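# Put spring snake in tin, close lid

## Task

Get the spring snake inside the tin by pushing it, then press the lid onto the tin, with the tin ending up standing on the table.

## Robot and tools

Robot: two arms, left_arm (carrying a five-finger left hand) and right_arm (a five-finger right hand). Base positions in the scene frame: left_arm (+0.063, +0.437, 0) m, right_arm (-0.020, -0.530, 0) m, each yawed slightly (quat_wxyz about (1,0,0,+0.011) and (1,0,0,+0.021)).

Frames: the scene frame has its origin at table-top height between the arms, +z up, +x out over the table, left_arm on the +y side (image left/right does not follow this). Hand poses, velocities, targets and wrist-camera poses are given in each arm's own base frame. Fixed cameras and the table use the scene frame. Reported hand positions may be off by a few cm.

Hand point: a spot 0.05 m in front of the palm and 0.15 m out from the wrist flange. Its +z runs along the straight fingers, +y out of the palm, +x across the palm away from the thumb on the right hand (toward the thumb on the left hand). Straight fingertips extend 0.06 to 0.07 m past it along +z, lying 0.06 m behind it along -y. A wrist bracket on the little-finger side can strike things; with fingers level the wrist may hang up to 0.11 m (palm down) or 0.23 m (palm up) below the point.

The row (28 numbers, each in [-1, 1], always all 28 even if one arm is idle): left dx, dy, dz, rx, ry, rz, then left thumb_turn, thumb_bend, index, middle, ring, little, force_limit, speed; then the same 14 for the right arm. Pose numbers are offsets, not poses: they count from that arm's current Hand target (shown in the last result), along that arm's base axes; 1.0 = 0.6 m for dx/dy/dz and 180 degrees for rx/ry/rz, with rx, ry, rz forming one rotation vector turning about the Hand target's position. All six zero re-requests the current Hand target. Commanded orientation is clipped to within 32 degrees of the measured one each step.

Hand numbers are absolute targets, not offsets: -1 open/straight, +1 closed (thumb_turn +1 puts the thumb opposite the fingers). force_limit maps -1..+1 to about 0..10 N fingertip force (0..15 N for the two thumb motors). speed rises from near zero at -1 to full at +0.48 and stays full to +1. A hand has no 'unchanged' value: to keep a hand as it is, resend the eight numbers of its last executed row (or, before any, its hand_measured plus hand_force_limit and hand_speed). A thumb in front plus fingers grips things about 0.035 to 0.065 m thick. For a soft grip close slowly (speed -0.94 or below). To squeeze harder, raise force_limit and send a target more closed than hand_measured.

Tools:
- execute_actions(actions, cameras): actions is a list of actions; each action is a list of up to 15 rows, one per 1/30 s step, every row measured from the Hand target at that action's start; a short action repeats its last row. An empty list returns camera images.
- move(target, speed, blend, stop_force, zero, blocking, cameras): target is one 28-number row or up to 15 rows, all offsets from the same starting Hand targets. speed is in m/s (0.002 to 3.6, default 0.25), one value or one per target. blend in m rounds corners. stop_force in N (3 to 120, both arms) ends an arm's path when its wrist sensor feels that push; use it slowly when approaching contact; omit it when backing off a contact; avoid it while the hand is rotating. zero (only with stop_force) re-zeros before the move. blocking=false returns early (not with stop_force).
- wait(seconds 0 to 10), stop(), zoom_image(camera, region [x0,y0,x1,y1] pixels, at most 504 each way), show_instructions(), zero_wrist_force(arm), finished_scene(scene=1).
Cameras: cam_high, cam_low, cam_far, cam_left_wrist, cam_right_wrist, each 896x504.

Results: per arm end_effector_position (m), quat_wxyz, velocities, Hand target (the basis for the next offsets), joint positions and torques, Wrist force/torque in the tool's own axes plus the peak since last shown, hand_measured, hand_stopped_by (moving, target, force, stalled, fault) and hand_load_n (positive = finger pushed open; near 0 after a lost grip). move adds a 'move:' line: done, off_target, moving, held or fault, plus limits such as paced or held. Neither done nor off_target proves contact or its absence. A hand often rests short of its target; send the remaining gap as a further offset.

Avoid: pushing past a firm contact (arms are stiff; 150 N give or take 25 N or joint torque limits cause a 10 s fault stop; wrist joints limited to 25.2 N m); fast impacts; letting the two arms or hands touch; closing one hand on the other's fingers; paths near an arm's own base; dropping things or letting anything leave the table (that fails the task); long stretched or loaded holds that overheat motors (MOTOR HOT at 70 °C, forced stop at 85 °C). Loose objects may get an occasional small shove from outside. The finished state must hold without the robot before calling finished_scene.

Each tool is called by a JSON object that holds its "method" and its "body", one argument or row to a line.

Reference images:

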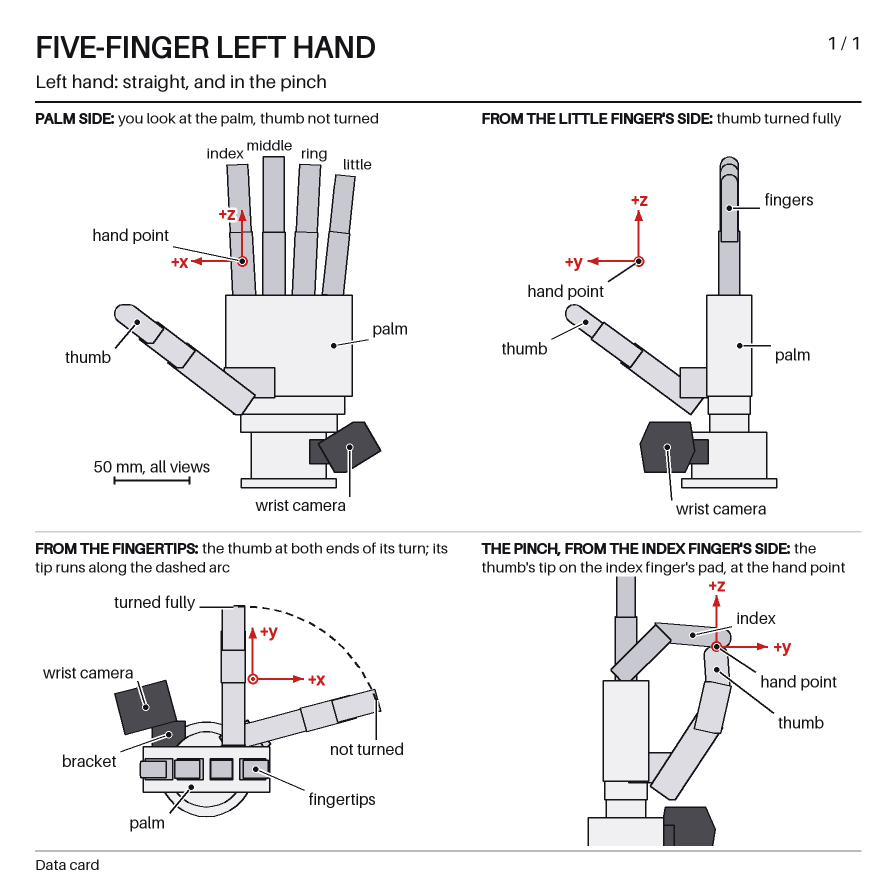

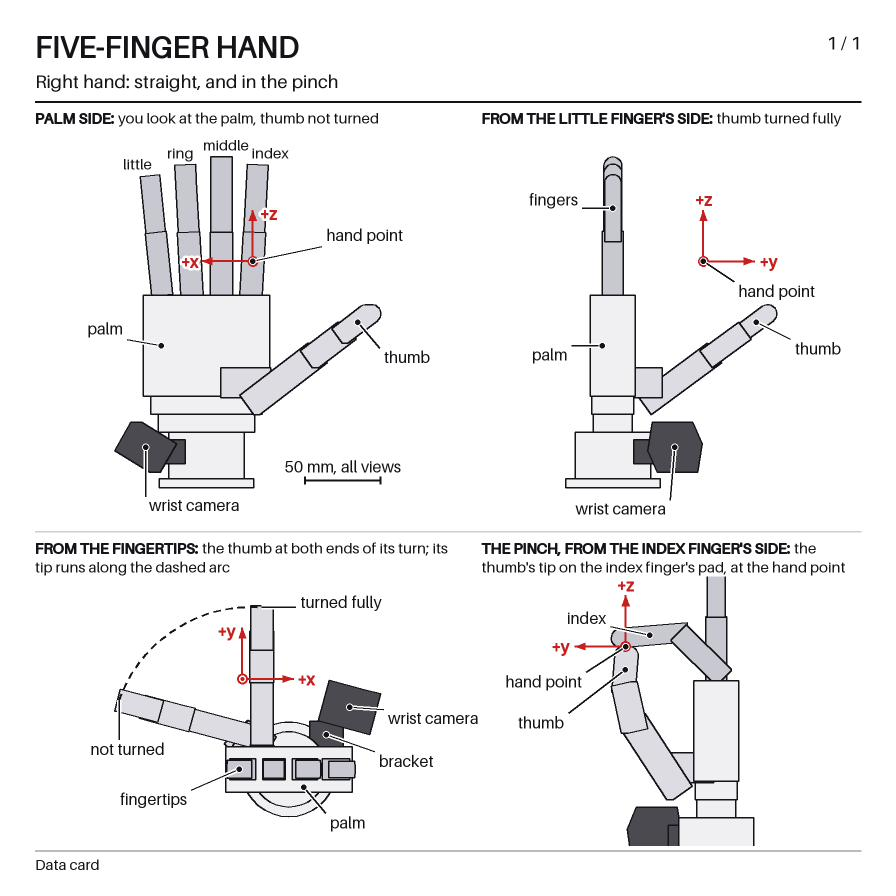

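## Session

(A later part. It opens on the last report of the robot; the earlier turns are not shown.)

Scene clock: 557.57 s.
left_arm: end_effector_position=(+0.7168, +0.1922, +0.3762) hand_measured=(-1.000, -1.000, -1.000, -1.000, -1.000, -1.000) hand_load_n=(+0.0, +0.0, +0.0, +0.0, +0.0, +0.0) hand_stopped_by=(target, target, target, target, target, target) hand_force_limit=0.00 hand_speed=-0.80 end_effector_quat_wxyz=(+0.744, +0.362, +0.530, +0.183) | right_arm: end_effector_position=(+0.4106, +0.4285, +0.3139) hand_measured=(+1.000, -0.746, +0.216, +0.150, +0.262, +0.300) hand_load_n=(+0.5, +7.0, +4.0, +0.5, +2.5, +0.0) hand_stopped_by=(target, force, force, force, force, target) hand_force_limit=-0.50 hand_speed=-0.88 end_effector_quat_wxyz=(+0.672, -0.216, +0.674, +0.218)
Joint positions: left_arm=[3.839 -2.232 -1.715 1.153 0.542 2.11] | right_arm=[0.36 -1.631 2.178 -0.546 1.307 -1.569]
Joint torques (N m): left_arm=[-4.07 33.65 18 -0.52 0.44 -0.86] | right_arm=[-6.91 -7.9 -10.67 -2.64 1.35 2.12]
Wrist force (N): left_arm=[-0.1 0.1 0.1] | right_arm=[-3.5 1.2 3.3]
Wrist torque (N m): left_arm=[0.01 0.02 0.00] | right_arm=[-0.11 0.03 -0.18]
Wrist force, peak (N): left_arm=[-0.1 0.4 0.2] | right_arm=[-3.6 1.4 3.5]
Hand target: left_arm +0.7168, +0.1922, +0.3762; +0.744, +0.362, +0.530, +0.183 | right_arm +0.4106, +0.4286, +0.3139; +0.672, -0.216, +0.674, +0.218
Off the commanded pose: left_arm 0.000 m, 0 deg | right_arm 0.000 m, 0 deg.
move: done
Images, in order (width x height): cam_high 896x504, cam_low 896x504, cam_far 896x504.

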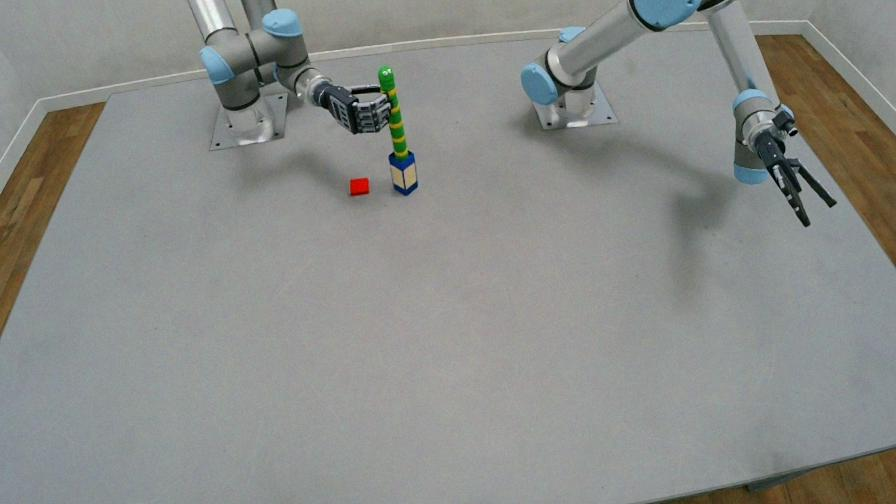

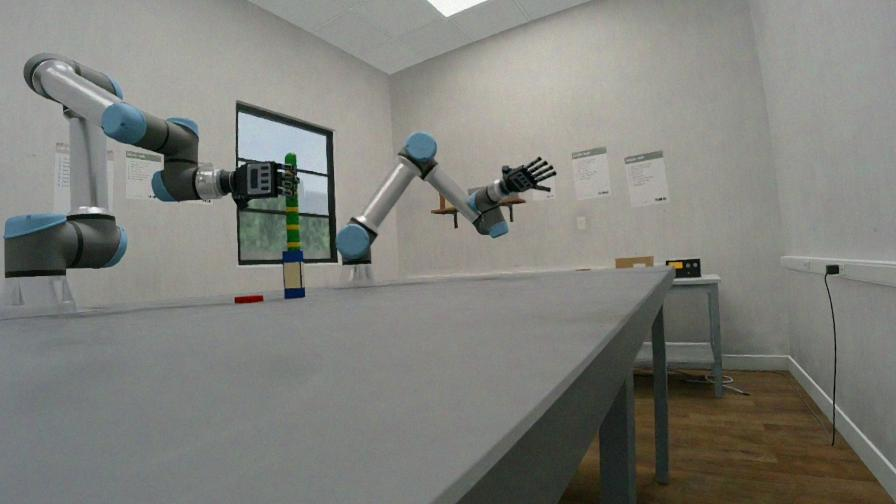

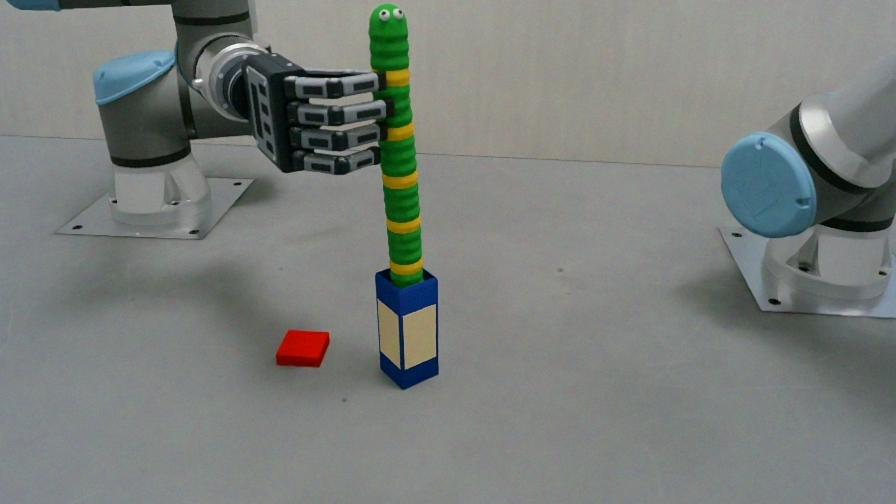

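{"method": "move", "body": {
  "target": [0,0,0,0,0,0,-1,-1,-1,-1,-1,-1,0,-0.8,0,0,-0.0667,0,0,0,1,0.1,0.3,0.3,0.3,0.3,-0.5,-0.88],
  "cameras": ["cam_far","cam_low"],
  "speed": 0.05,
  "stop_force": 6
}}

Scene clock: 566.93 s.
left_arm: end_effector_position=(+0.7168, +0.1922, +0.3762) hand_measured=(-1.000, -1.000, -1.000, -1.000, -1.000, -1.000) hand_load_n=(+0.0, +0.0, +0.0, -0.5, +0.0, +0.0) hand_stopped_by=(target, target, target, target, target, target) hand_force_limit=0.00 hand_speed=-0.80 end_effector_quat_wxyz=(+0.744, +0.362, +0.530, +0.183) | right_arm: end_effector_position=(+0.4106, +0.4285, +0.2739) hand_measured=(+1.000, -0.746, +0.216, +0.150, +0.262, +0.300) hand_load_n=(+1.0, +7.0, +4.0, +0.5, +2.0, +0.0) hand_stopped_by=(target, force, force, force, force, target) hand_force_limit=-0.50 hand_speed=-0.88 end_effector_quat_wxyz=(+0.672, -0.216, +0.674, +0.218)
Joint positions: left_arm=[3.839 -2.232 -1.715 1.153 0.542 2.11] | right_arm=[0.36 -1.564 2.238 -0.673 1.307 -1.569]
Joint torques (N m): left_arm=[-4.08 32.99 18.71 -0.46 0.45 -0.69] | right_arm=[2.51 -8.54 -10.28 -2.26 1.25 2.19]
Wrist force (N): left_arm=[-0.1 0.1 0.0] | right_arm=[-4.4 1.4 3.3]
Wrist torque (N m): left_arm=[0.01 0.03 -0.01] | right_arm=[-0.05 0.00 -0.12]
Wrist force, peak (N): left_arm=[-0.5 0.1 -0.1] | right_arm=[-4.6 1.1 3.4]
Hand target: left_arm +0.7168, +0.1922, +0.3762; +0.744, +0.362, +0.530, +0.183 | right_arm +0.4106, +0.4286, +0.2739; +0.672, -0.216, +0.674, +0.218
Off the commanded pose: left_arm 0.000 m, 0 deg | right_arm 0.000 m, 0 deg.
move: done
Images, in order (width x height): cam_low 896x504, cam_far 896x504.

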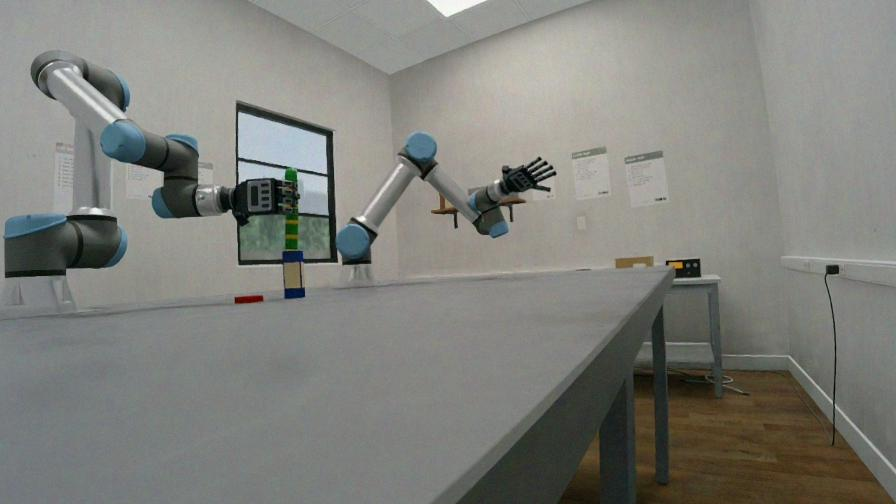

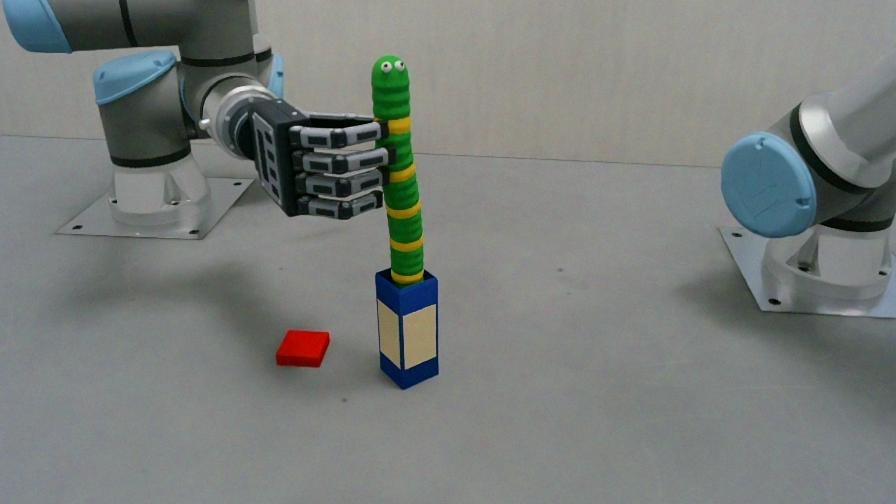

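{"method": "move", "body": {
  "target": [0,0,0,0,0,0,-1,-1,-1,-1,-1,-1,0,-0.8,0,0,0.0735,0,0,0,1,0.1,0.3,0.3,0.3,0.3,-0.5,-0.88],
  "cameras": ["cam_far"],
  "speed": 0.08
}}

{"method": "move", "body": {
  "target": [0,0,0,0,0,0,-1,-1,-1,-1,-1,-1,0,-0.8,0,0,0,0,0,0,1,-1,-0.35,-0.35,-0.35,-0.35,-0.5,-0.7],
  "cameras": ["cam_far","cam_low","cam_high"],
  "speed": 0.08
}}

Scene clock: 625.10 s.
left_arm: end_effector_position=(+0.7168, +0.1922, +0.3762) hand_measured=(-1.000, -1.000, -1.000, -1.000, -1.000, -1.000) hand_load_n=(+0.5, +0.0, +0.0, +0.0, +0.0, +0.0) hand_stopped_by=(target, target, target, target, target, target) hand_force_limit=0.00 hand_speed=-0.80 end_effector_quat_wxyz=(+0.744, +0.362, +0.530, +0.183) | right_arm: end_effector_position=(+0.4106, +0.4286, +0.3180) hand_measured=(+1.000, -0.746, +0.216, +0.150, +0.262, +0.300) hand_load_n=(+0.0, +7.0, +4.0, +0.5, +2.5, +0.0) hand_stopped_by=(target, force, force, force, force, target) hand_force_limit=-0.50 hand_speed=-0.88 end_effector_quat_wxyz=(+0.672, -0.216, +0.674, +0.218)
Joint positions: left_arm=[3.839 -2.232 -1.715 1.153 0.542 2.11] | right_arm=[0.36 -1.637 2.171 -0.533 1.307 -1.569]
Joint torques (N m): left_arm=[-4.06 33.21 18.06 -0.48 0.41 -0.72] | right_arm=[-5.9 -29.53 -26.59 -0.13 -1.1 -1.34]
Wrist force (N): left_arm=[0.1 0.1 0.1] | right_arm=[-3.2 1.6 3.3]
Wrist torque (N m): left_arm=[0.00 0.00 0.00] | right_arm=[-0.04 0.00 -0.15]
Wrist force, peak (N): left_arm=[-0.4 0.4 0.0] | right_arm=[-4.7 1.1 3.4]
Hand target: left_arm +0.7168, +0.1922, +0.3762; +0.744, +0.362, +0.530, +0.183 | right_arm +0.4106, +0.4286, +0.3180; +0.672, -0.216, +0.674, +0.218
Off the commanded pose: left_arm 0.000 m, 0 deg | right_arm 0.000 m, 0 deg.
move: done
Images, in order (width x height): cam_far 896x504.

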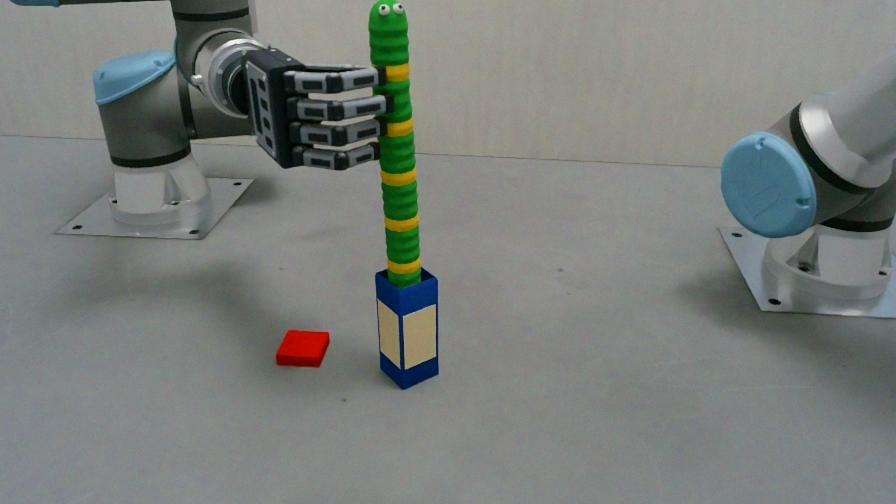

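Scene clock: 626.17 s.
left_arm: end_effector_position=(+0.7168, +0.1922, +0.3762) hand_measured=(-1.000, -1.000, -1.000, -1.000, -1.000, -1.000) hand_load_n=(+0.0, +0.0, +0.0, +0.0, +0.0, +0.0) hand_stopped_by=(target, target, target, target, target, target) hand_force_limit=0.00 hand_speed=-0.80 end_effector_quat_wxyz=(+0.744, +0.362, +0.530, +0.183) | right_arm: end_effector_position=(+0.4106, +0.4286, +0.3180) hand_measured=(+1.000, -1.000, -0.350, -0.350, -0.350, -0.350) hand_load_n=(-0.5, +0.0, +0.0, +0.0, +0.0, +0.0) hand_stopped_by=(target, target, target, target, target, target) hand_force_limit=-0.50 hand_speed=-0.70 end_effector_quat_wxyz=(+0.672, -0.216, +0.674, +0.218)
Joint positions: left_arm=[3.839 -2.232 -1.715 1.153 0.542 2.11] | right_arm=[0.36 -1.637 2.171 -0.533 1.307 -1.569]
Joint torques (N m): left_arm=[-4.78 33.95 17.98 -0.38 0.5 -0.77] | right_arm=[-9.48 -29.62 -25.29 -0.5 -0.89 -1.43]
Wrist force (N): left_arm=[0.0 0.0 0.1] | right_arm=[-3.2 1.3 3.4]
Wrist torque (N m): left_arm=[-0.01 0.01 0.00] | right_arm=[-0.10 -0.01 -0.14]
Wrist force, peak (N): left_arm=[-0.3 0.4 -0.1] | right_arm=[-3.7 1.4 3.4]
Hand target: left_arm +0.7168, +0.1922, +0.3762; +0.744, +0.362, +0.530, +0.183 | right_arm +0.4106, +0.4286, +0.3180; +0.672, -0.216, +0.674, +0.218
Off the commanded pose: left_arm 0.000 m, 0 deg | right_arm 0.000 m, 0 deg.
move: done
Images, in order (width x height): cam_high 896x504, cam_low 896x504, cam_far 896x504.

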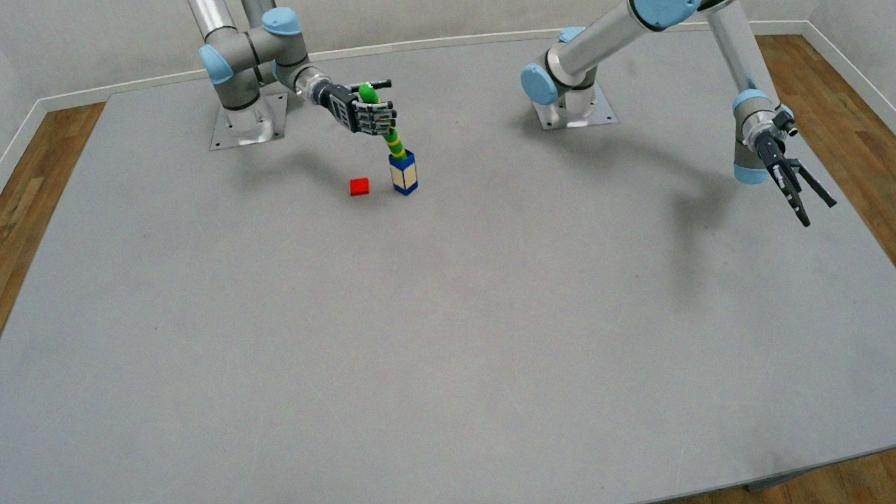

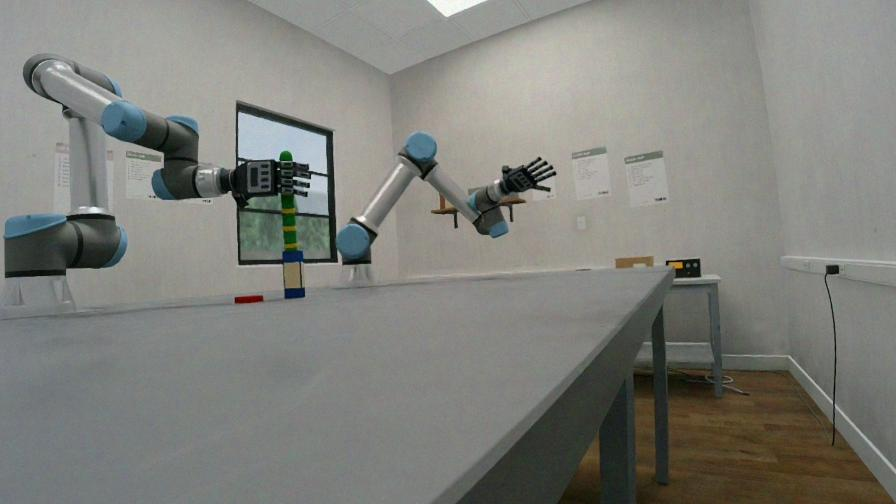

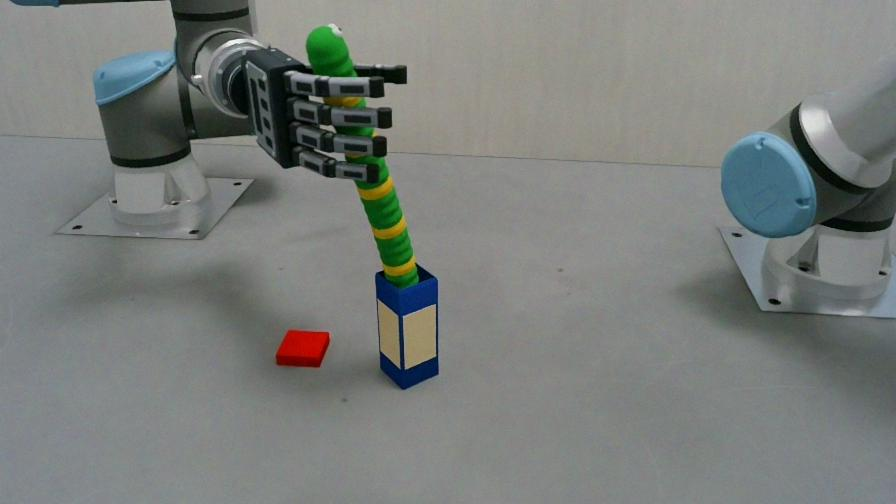

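{"method": "move", "body": {
  "target": [0,0,0,0,0,0,-1,-1,-1,-1,-1,-1,0,-0.8,-0.0305,0.068,0.045,0,0,0,1,-1,-0.35,-0.35,-0.35,-0.35,-0.5,-0.7],
  "speed": 0.06
}}

{"method": "move", "body": {
  "target": [0,0,0,0,0,0,-1,-1,-1,-1,-1,-1,0,-0.8,0,0,0,0,0,0,1,-1,0.55,0.55,0.55,0.55,-0.6,-0.85],
  "cameras": ["cam_far","cam_low","cam_high"],
  "speed": 0.08
}}

Scene clock: 682.93 s.
left_arm: end_effector_position=(+0.7168, +0.1922, +0.3762) hand_measured=(-1.000, -1.000, -1.000, -1.000, -1.000, -1.000) hand_load_n=(+0.0, +0.0, +0.0, +0.0, +0.0, +0.0) hand_stopped_by=(target, target, target, target, target, target) hand_force_limit=0.00 hand_speed=-0.80 end_effector_quat_wxyz=(+0.744, +0.362, +0.530, +0.183) | right_arm: end_effector_position=(+0.3923, +0.4693, +0.3450) hand_measured=(+1.000, -1.000, -0.350, -0.350, -0.350, -0.350) hand_load_n=(+0.0, +0.0, +0.0, +0.0, +0.0, +0.0) hand_stopped_by=(target, target, target, target, target, target) hand_force_limit=-0.50 hand_speed=-0.70 end_effector_quat_wxyz=(+0.672, -0.216, +0.674, +0.218)
Joint positions: left_arm=[3.839 -2.232 -1.715 1.153 0.542 2.11] | right_arm=[0.5 -1.626 2.083 -0.456 1.447 -1.569]
Joint torques (N m): left_arm=[-4.44 32.96 18.86 -0.46 0.4 -0.84] | right_arm=[12.82 -8.27 -26.76 -0.15 1.48 1.44]
Wrist force (N): left_arm=[-0.1 0.0 0.1] | right_arm=[-3.5 1.5 3.1]
Wrist torque (N m): left_arm=[0.00 0.03 -0.01] | right_arm=[-0.03 0.06 -0.16]
Wrist force, peak (N): left_arm=[-0.2 0.2 0.3] | right_arm=[-3.9 1.7 3.4]
Hand target: left_arm +0.7168, +0.1922, +0.3762; +0.744, +0.362, +0.530, +0.183 | right_arm +0.3923, +0.4694, +0.3450; +0.672, -0.216, +0.674, +0.218
Off the commanded pose: left_arm 0.000 m, 0 deg | right_arm 0.000 m, 0 deg.
move: done

Scene clock: 685.37 s.
left_arm: end_effector_position=(+0.7168, +0.1922, +0.3762) hand_measured=(-1.000, -1.000, -1.000, -1.000, -1.000, -1.000) hand_load_n=(+0.0, -0.5, +0.0, +0.0, +0.0, +0.0) hand_stopped_by=(target, target, target, target, target, target) hand_force_limit=0.00 hand_speed=-0.80 end_effector_quat_wxyz=(+0.744, +0.362, +0.530, +0.183) | right_arm: end_effector_position=(+0.3923, +0.4694, +0.3450) hand_measured=(+1.000, -1.000, +0.550, +0.550, +0.550, +0.550) hand_load_n=(-0.5, +0.0, +0.0, +0.0, +0.0, +0.0) hand_stopped_by=(target, target, target, target, target, target) hand_force_limit=-0.60 hand_speed=-0.85 end_effector_quat_wxyz=(+0.672, -0.216, +0.674, +0.218)
Joint positions: left_arm=[3.839 -2.232 -1.715 1.153 0.542 2.11] | right_arm=[0.5 -1.626 2.083 -0.456 1.447 -1.569]
Joint torques (N m): left_arm=[-5.02 32.96 18.78 -0.38 0.46 -0.77] | right_arm=[12.54 -7.72 -26.5 -0.4 1.01 -1.14]
Wrist force (N): left_arm=[0.1 0.3 -0.1] | right_arm=[-3.4 1.4 3.5]
Wrist torque (N m): left_arm=[0.04 -0.01 0.00] | right_arm=[-0.08 0.02 -0.17]
Wrist force, peak (N): left_arm=[-0.3 0.2 0.2] | right_arm=[-3.6 1.6 3.4]
Hand target: left_arm +0.7168, +0.1922, +0.3762; +0.744, +0.362, +0.530, +0.183 | right_arm +0.3923, +0.4694, +0.3450; +0.672, -0.216, +0.674, +0.218
Off the commanded pose: left_arm 0.000 m, 0 deg | right_arm 0.000 m, 0 deg.
move: done
Images, in order (width x height): cam_high 896x504, cam_low 896x504, cam_far 896x504.

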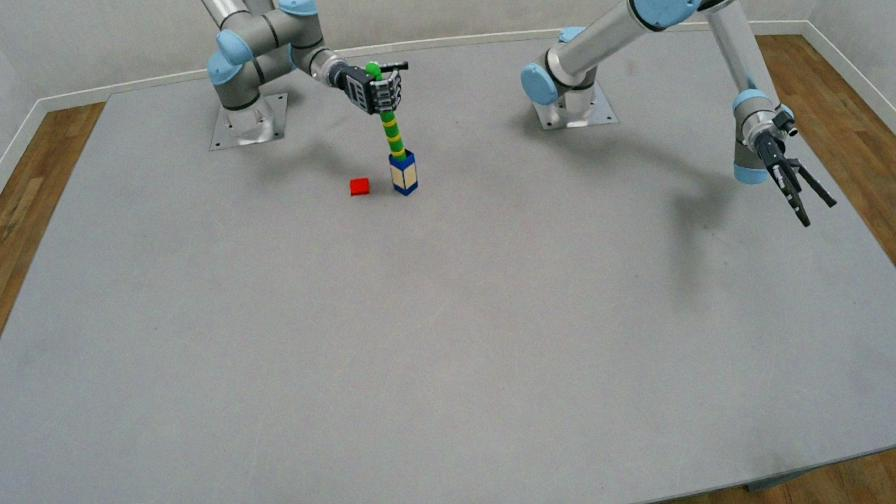

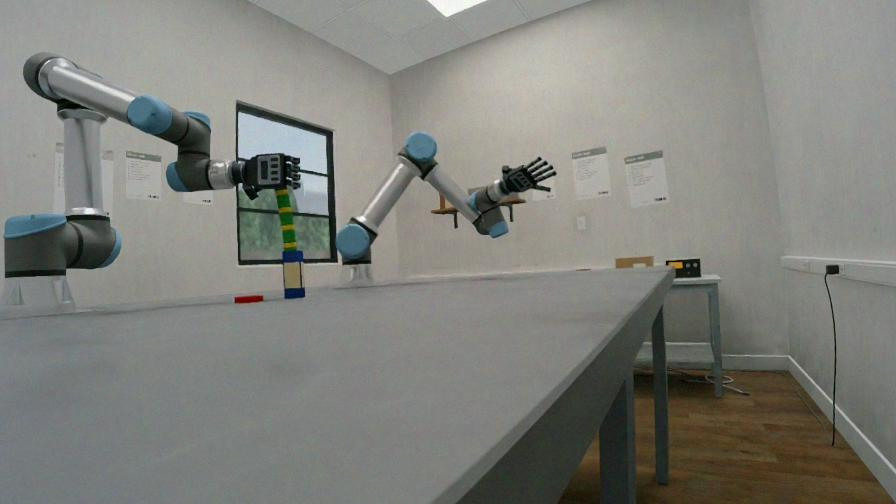

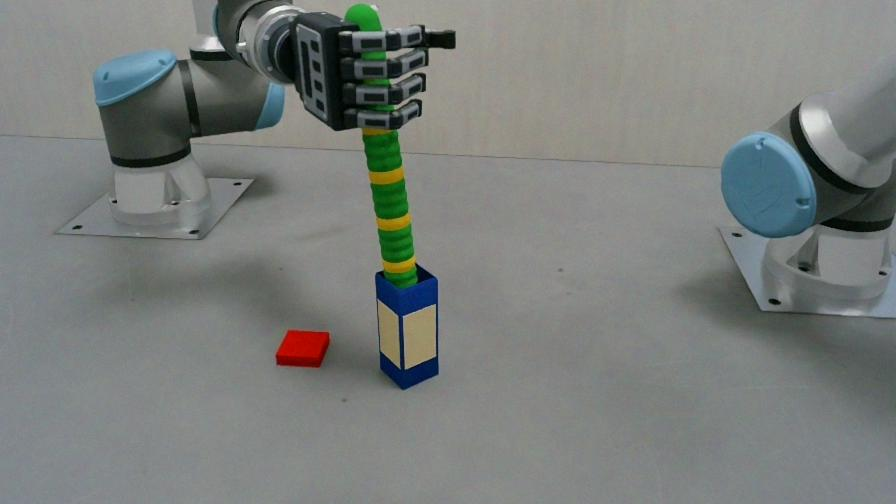

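{"method": "move", "body": {
  "target": [-0.35,-0.5,-0.1,0.285,-0.2278,-0.0266,1,-1,-0.35,-0.35,-0.35,-0.35,0,0,0.0178,0.026,0,0,0,0,1,-1,0.55,0.55,0.55,0.55,-0.6,-0.85],
  "speed": 0.3
}}

{"method": "move", "body": {
  "target": [-0.3122,-0.471,-0.1687,0.2853,-0.2278,-0.0266,1,-1,-0.35,-0.35,-0.35,-0.35,0,0,0,0,0,0,0,0,1,-1,0.55,0.55,0.55,0.55,-0.6,-0.85],
  "cameras": ["all"],
  "speed": 0.25
}}

Scene clock: 742.97 s.
left_arm: end_effector_position=(+0.5068, -0.1078, +0.3162) hand_measured=(+1.000, -1.000, -0.350, -0.350, -0.350, -0.350) hand_load_n=(+0.0, +0.0, +0.0, +0.5, +0.0, +0.0) hand_stopped_by=(target, target, target, target, target, target) hand_force_limit=0.00 hand_speed=0.00 end_effector_quat_wxyz=(+0.658, +0.578, +0.101, +0.471) | right_arm: end_effector_position=(+0.4030, +0.4850, +0.3450) hand_measured=(+1.000, -1.000, +0.550, +0.550, +0.550, +0.550) hand_load_n=(+0.0, +0.0, +0.0, +0.0, +0.0, +0.0) hand_stopped_by=(target, target, target, target, target, target) hand_force_limit=-0.60 hand_speed=-0.85 end_effector_quat_wxyz=(+0.672, -0.216, +0.674, +0.218)
Joint positions: left_arm=[3.65 -2.292 -2.104 2.112 0.423 2.777] | right_arm=[0.525 -1.578 2.036 -0.457 1.472 -1.569]
Joint torques (N m): left_arm=[-7.11 37.24 -10.81 -0.28 -1.24 0.82] | right_arm=[12.05 -10.41 -27.46 -2.63 1.56 1.09]
Wrist force (N): left_arm=[-0.6 0.7 0.3] | right_arm=[-3.7 1.4 3.3]
Wrist torque (N m): left_arm=[0.02 0.17 0.00] | right_arm=[-0.08 0.06 -0.19]
Wrist force, peak (N): left_arm=[-1.2 1.0 0.4] | right_arm=[-3.6 1.8 3.6]
Hand target: left_arm +0.5068, -0.1078, +0.3162; +0.658, +0.578, +0.101, +0.471 | right_arm +0.4030, +0.4850, +0.3450; +0.672, -0.216, +0.674, +0.218
Off the commanded pose: left_arm 0.000 m, 0 deg | right_arm 0.000 m, 0 deg.
move: done

Scene clock: 745.93 s.
left_arm: end_effector_position=(+0.3194, -0.3904, +0.2150) hand_measured=(+1.000, -1.000, -0.350, -0.350, -0.350, -0.350) hand_load_n=(-0.5, +0.0, +0.0, +0.0, +0.0, +0.0) hand_stopped_by=(target, target, target, target, target, target) hand_force_limit=0.00 hand_speed=0.00 end_effector_quat_wxyz=(+0.360, +0.609, -0.360, +0.608) | right_arm: end_effector_position=(+0.4030, +0.4850, +0.3450) hand_measured=(+1.000, -1.000, +0.550, +0.550, +0.550, +0.550) hand_load_n=(-0.5, +0.0, +0.0, +0.0, +0.0, +0.0) hand_stopped_by=(target, target, target, target, target, target) hand_force_limit=-0.60 hand_speed=-0.85 end_effector_quat_wxyz=(+0.672, -0.216, +0.674, +0.218)
Joint positions: left_arm=[3.107 -2.313 -2.478 1.648 0.536 4.713] | right_arm=[0.525 -1.578 2.036 -0.457 1.472 -1.569]
Joint torques (N m): left_arm=[-7.67 32.72 -17.62 -1.01 2.15 1.28] | right_arm=[12.73 -10.21 -27.03 -1.58 1.45 1.95]
Wrist force (N): left_arm=[-0.6 0.7 0.1] | right_arm=[-3.2 1.3 3.3]
Wrist torque (N m): left_arm=[0.11 0.24 -0.07] | right_arm=[-0.09 -0.01 -0.15]
Wrist force, peak (N): left_arm=[-0.8 1.6 0.4] | right_arm=[-3.7 1.5 3.5]
Hand target: left_arm +0.3194, -0.3904, +0.2150; +0.360, +0.609, -0.360, +0.608 | right_arm +0.4030, +0.4850, +0.3450; +0.672, -0.216, +0.674, +0.218
Off the commanded pose: left_arm 0.000 m, 0 deg | right_arm 0.000 m, 0 deg.
move: done
camera_calibration:
cam_left_wrist: T_world_to_cam=[[0.858167, 0.460612, 0.226684, -0.140883], [-0.417057, 0.368042, 0.831029, 0.0944543], [0.299352, -0.807702, 0.507943, -0.408748], [0, 0, 0, 1]] pos_world=[0.282654, -0.300017, 0.161062]
cam_right_wrist: T_world_to_cam=[[-0.571881, 0.777215, -0.262467, -0.0571779], [-0.580643, -0.157491, 0.798781, 0.0314901], [0.579488, 0.609207, 0.541351, -0.602053], [0, 0, 0, 1]] pos_world=[0.334468, 0.416174, 0.285761]

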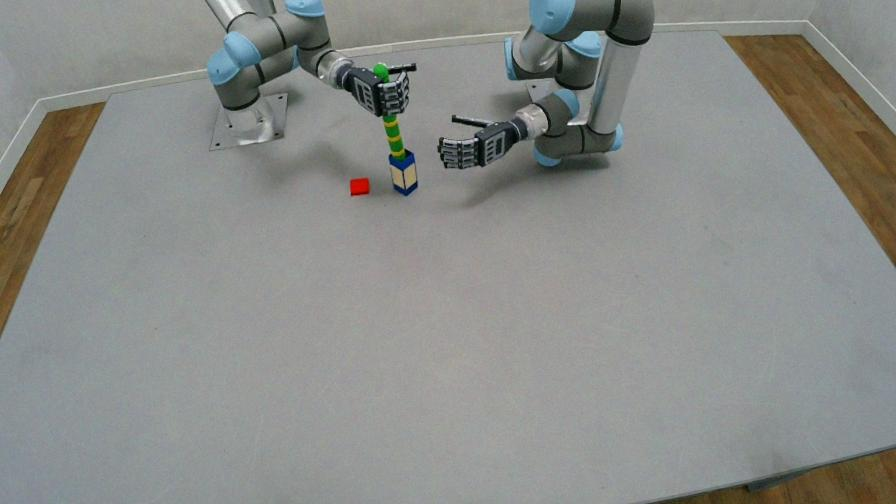

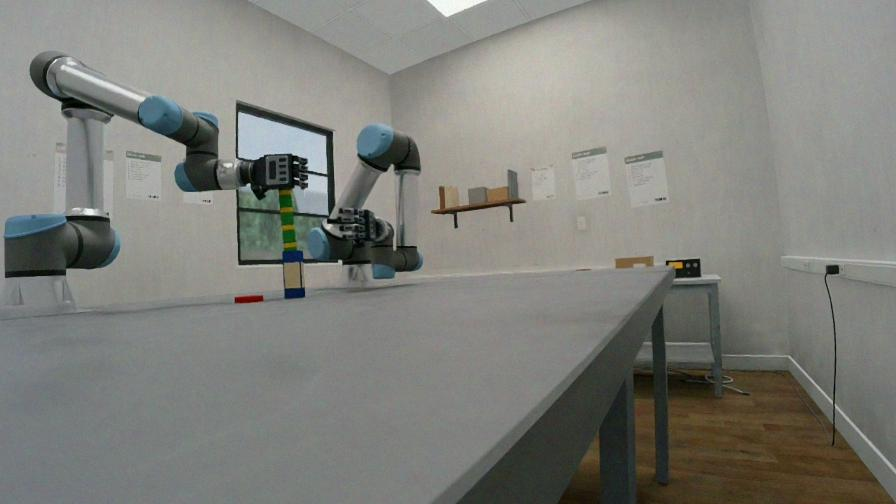

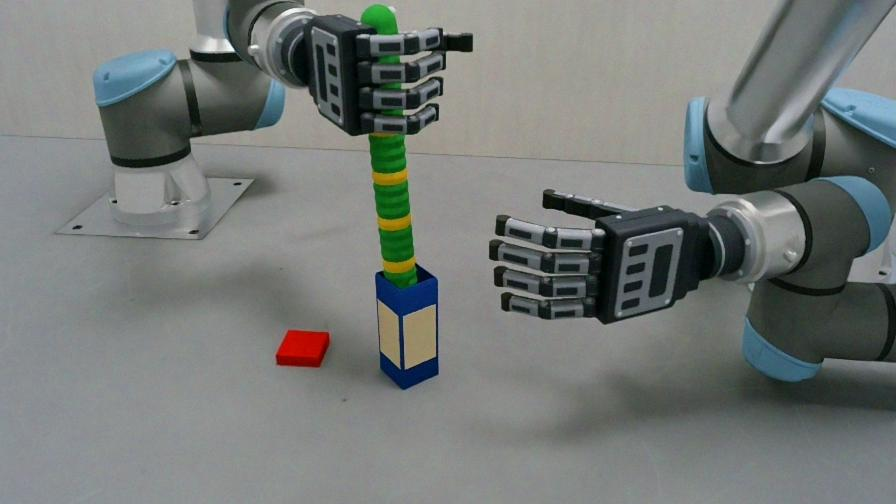

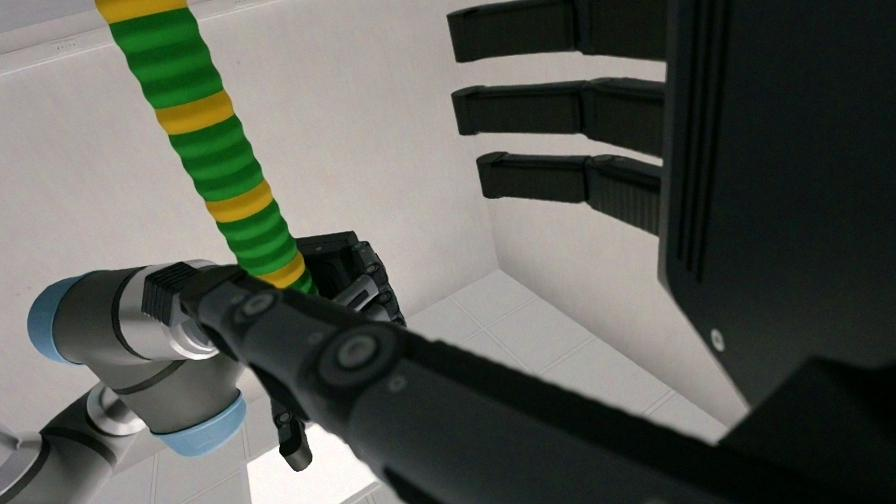

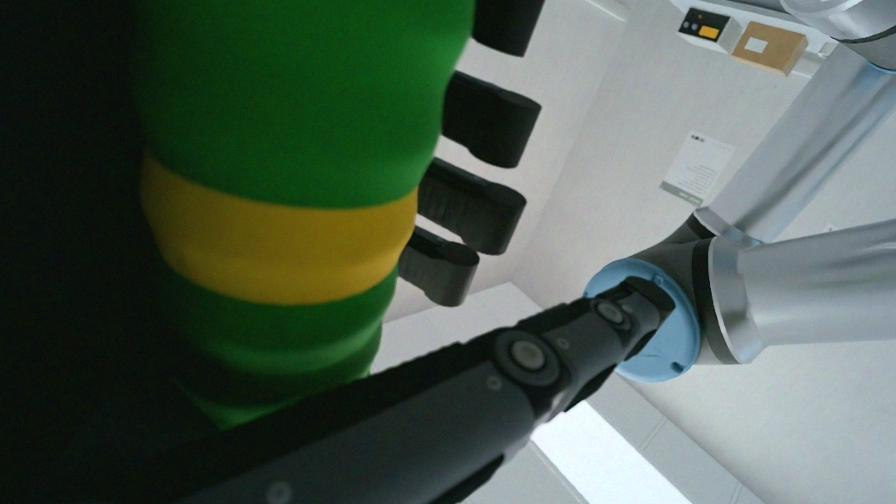

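{"method": "zoom_image", "body": {
  "camera": "cam_low",
  "region": [250, 140, 350, 310]
}}

{"method": "zoom_image", "body": {
  "camera": "cam_high",
  "region": [360, 60, 480, 210]
}}

Scaled by 2.965 from the camera's 896x504 image, which has a finer 1280x720 frame.

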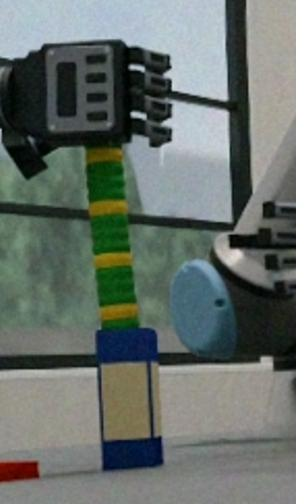

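Scaled by 3.360 from the camera's 896x504 image, which has a finer 1280x720 frame.

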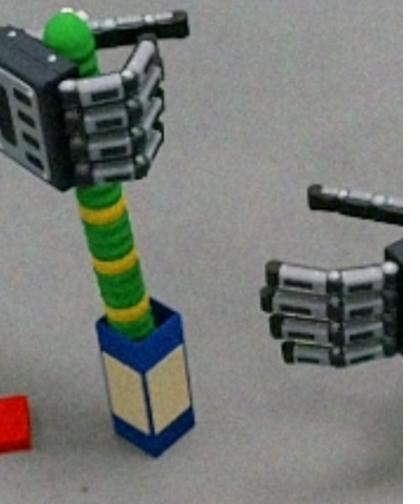

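{"method": "move", "body": {
  "target": [
    [-0.0861,-0.1993,0,0,0,0,1,-1,-0.35,-0.35,-0.35,-0.35,0,0,0,0,0,0,0,0,1,-1,0.55,0.55,0.55,0.55,-0.6,-0.85],
    [-0.0714,-0.2053,0,0,0,0,1,-1,-0.35,-0.35,-0.35,-0.35,0,0,0,0,0,0,0,0,1,-1,0.55,0.55,0.55,0.55,-0.6,-0.85]
  ],
  "cameras": ["cam_far","cam_high","cam_left_wrist","cam_low"],
  "speed": 0.12,
  "stop_force": 8
}}

Scene clock: 775.17 s.
left_arm: end_effector_position=(+0.2766, -0.5136, +0.2150) hand_measured=(+1.000, -1.000, -0.350, -0.350, -0.350, -0.350) hand_load_n=(-0.5, +0.0, +0.0, +0.0, +0.0, +0.5) hand_stopped_by=(target, target, target, target, target, target) hand_force_limit=0.00 hand_speed=0.00 end_effector_quat_wxyz=(+0.360, +0.609, -0.360, +0.608) | right_arm: end_effector_position=(+0.4030, +0.4850, +0.3450) hand_measured=(+1.000, -1.000, +0.550, +0.550, +0.550, +0.550) hand_load_n=(+0.0, +0.0, +0.0, +0.0, +0.0, +0.0) hand_stopped_by=(target, target, target, target, target, target) hand_force_limit=-0.60 hand_speed=-0.85 end_effector_quat_wxyz=(+0.672, -0.216, +0.674, +0.218)
Joint positions: left_arm=[2.644 -2.311 -2.341 1.51 1 4.712] | right_arm=[0.525 -1.578 2.036 -0.457 1.472 -1.569]
Joint torques (N m): left_arm=[-7.23 23.51 15.72 -0.57 2.31 0.24] | right_arm=[12.61 -10.99 -26.94 -1.25 1.56 1.77]
Wrist force (N): left_arm=[-0.7 0.7 0.0] | right_arm=[-3.4 1.4 3.0]
Wrist torque (N m): left_arm=[0.12 0.26 0.02] | right_arm=[-0.07 0.03 -0.17]
Wrist force, peak (N): left_arm=[-0.9 1.8 0.0] | right_arm=[-4.0 1.5 3.3]
Hand target: left_arm +0.2766, -0.5136, +0.2150; +0.360, +0.609, -0.360, +0.608 | right_arm +0.4030, +0.4850, +0.3450; +0.672, -0.216, +0.674, +0.218
Off the commanded pose: left_arm 0.000 m, 0 deg | right_arm 0.000 m, 0 deg.
move: done
camera_calibration:
cam_left_wrist: T_world_to_cam=[[0.858148, 0.460629, 0.226722, -0.0473603], [-0.417097, 0.36802, 0.831018, 0.121871], [0.299353, -0.807701, 0.507943, -0.495334], [0, 0, 0, 1]] pos_world=[0.239754, -0.423117, 0.161062]
Images, in order (width x height): cam_high 896x504, cam_low 896x504, cam_far 896x504, cam_left_wrist 896x504.

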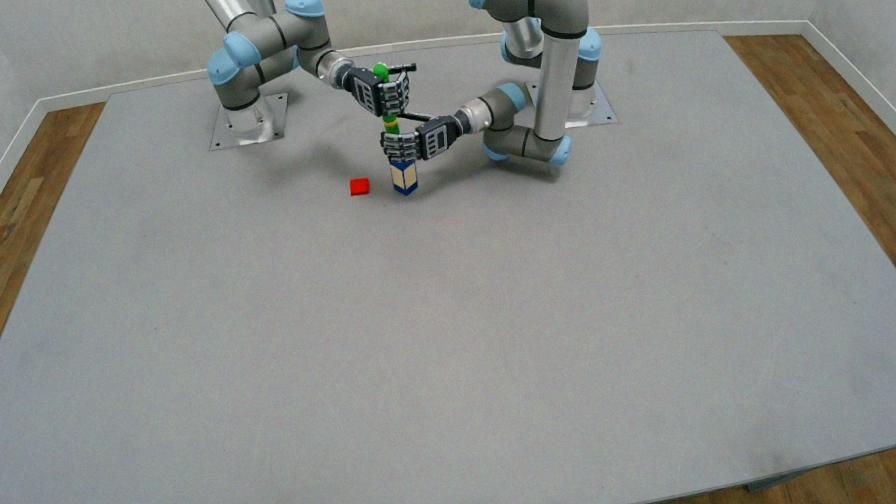

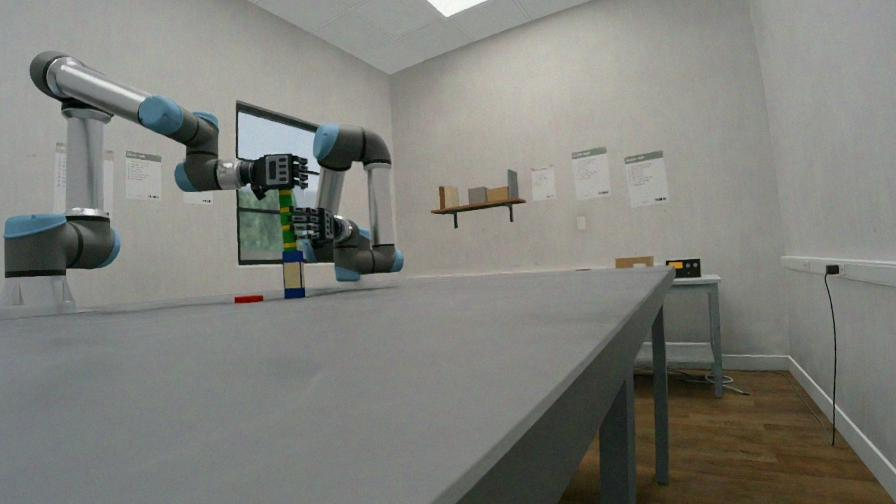

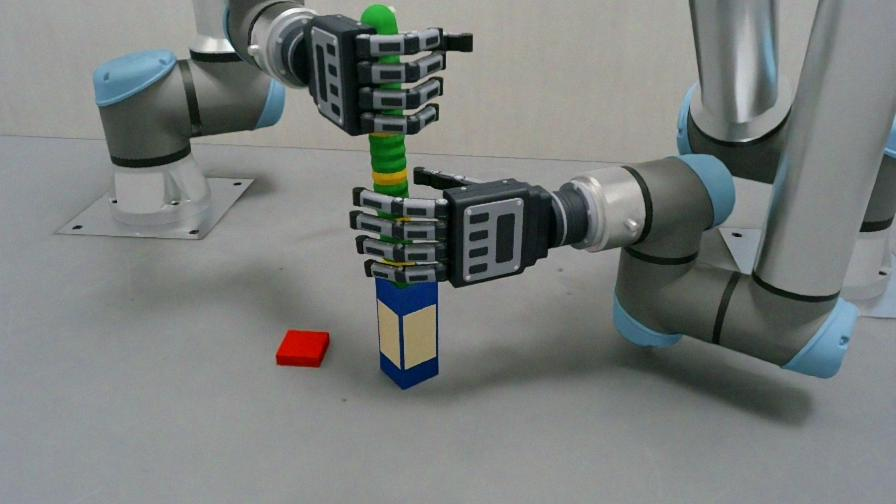

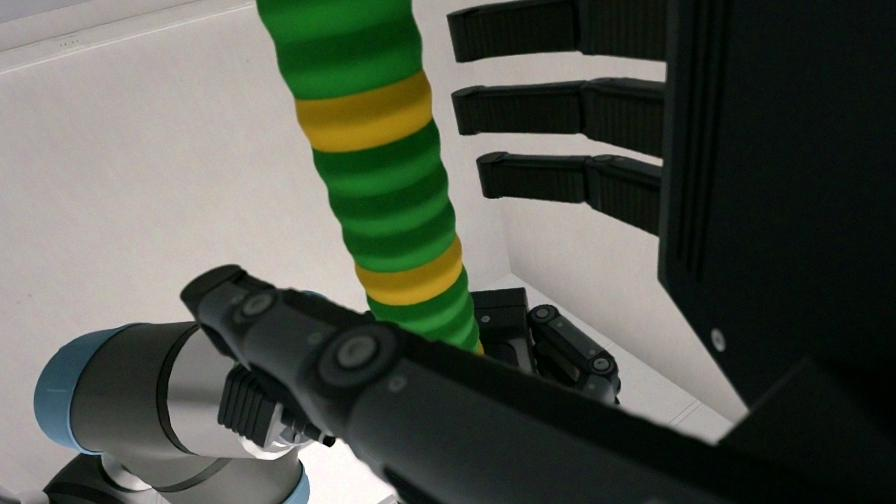

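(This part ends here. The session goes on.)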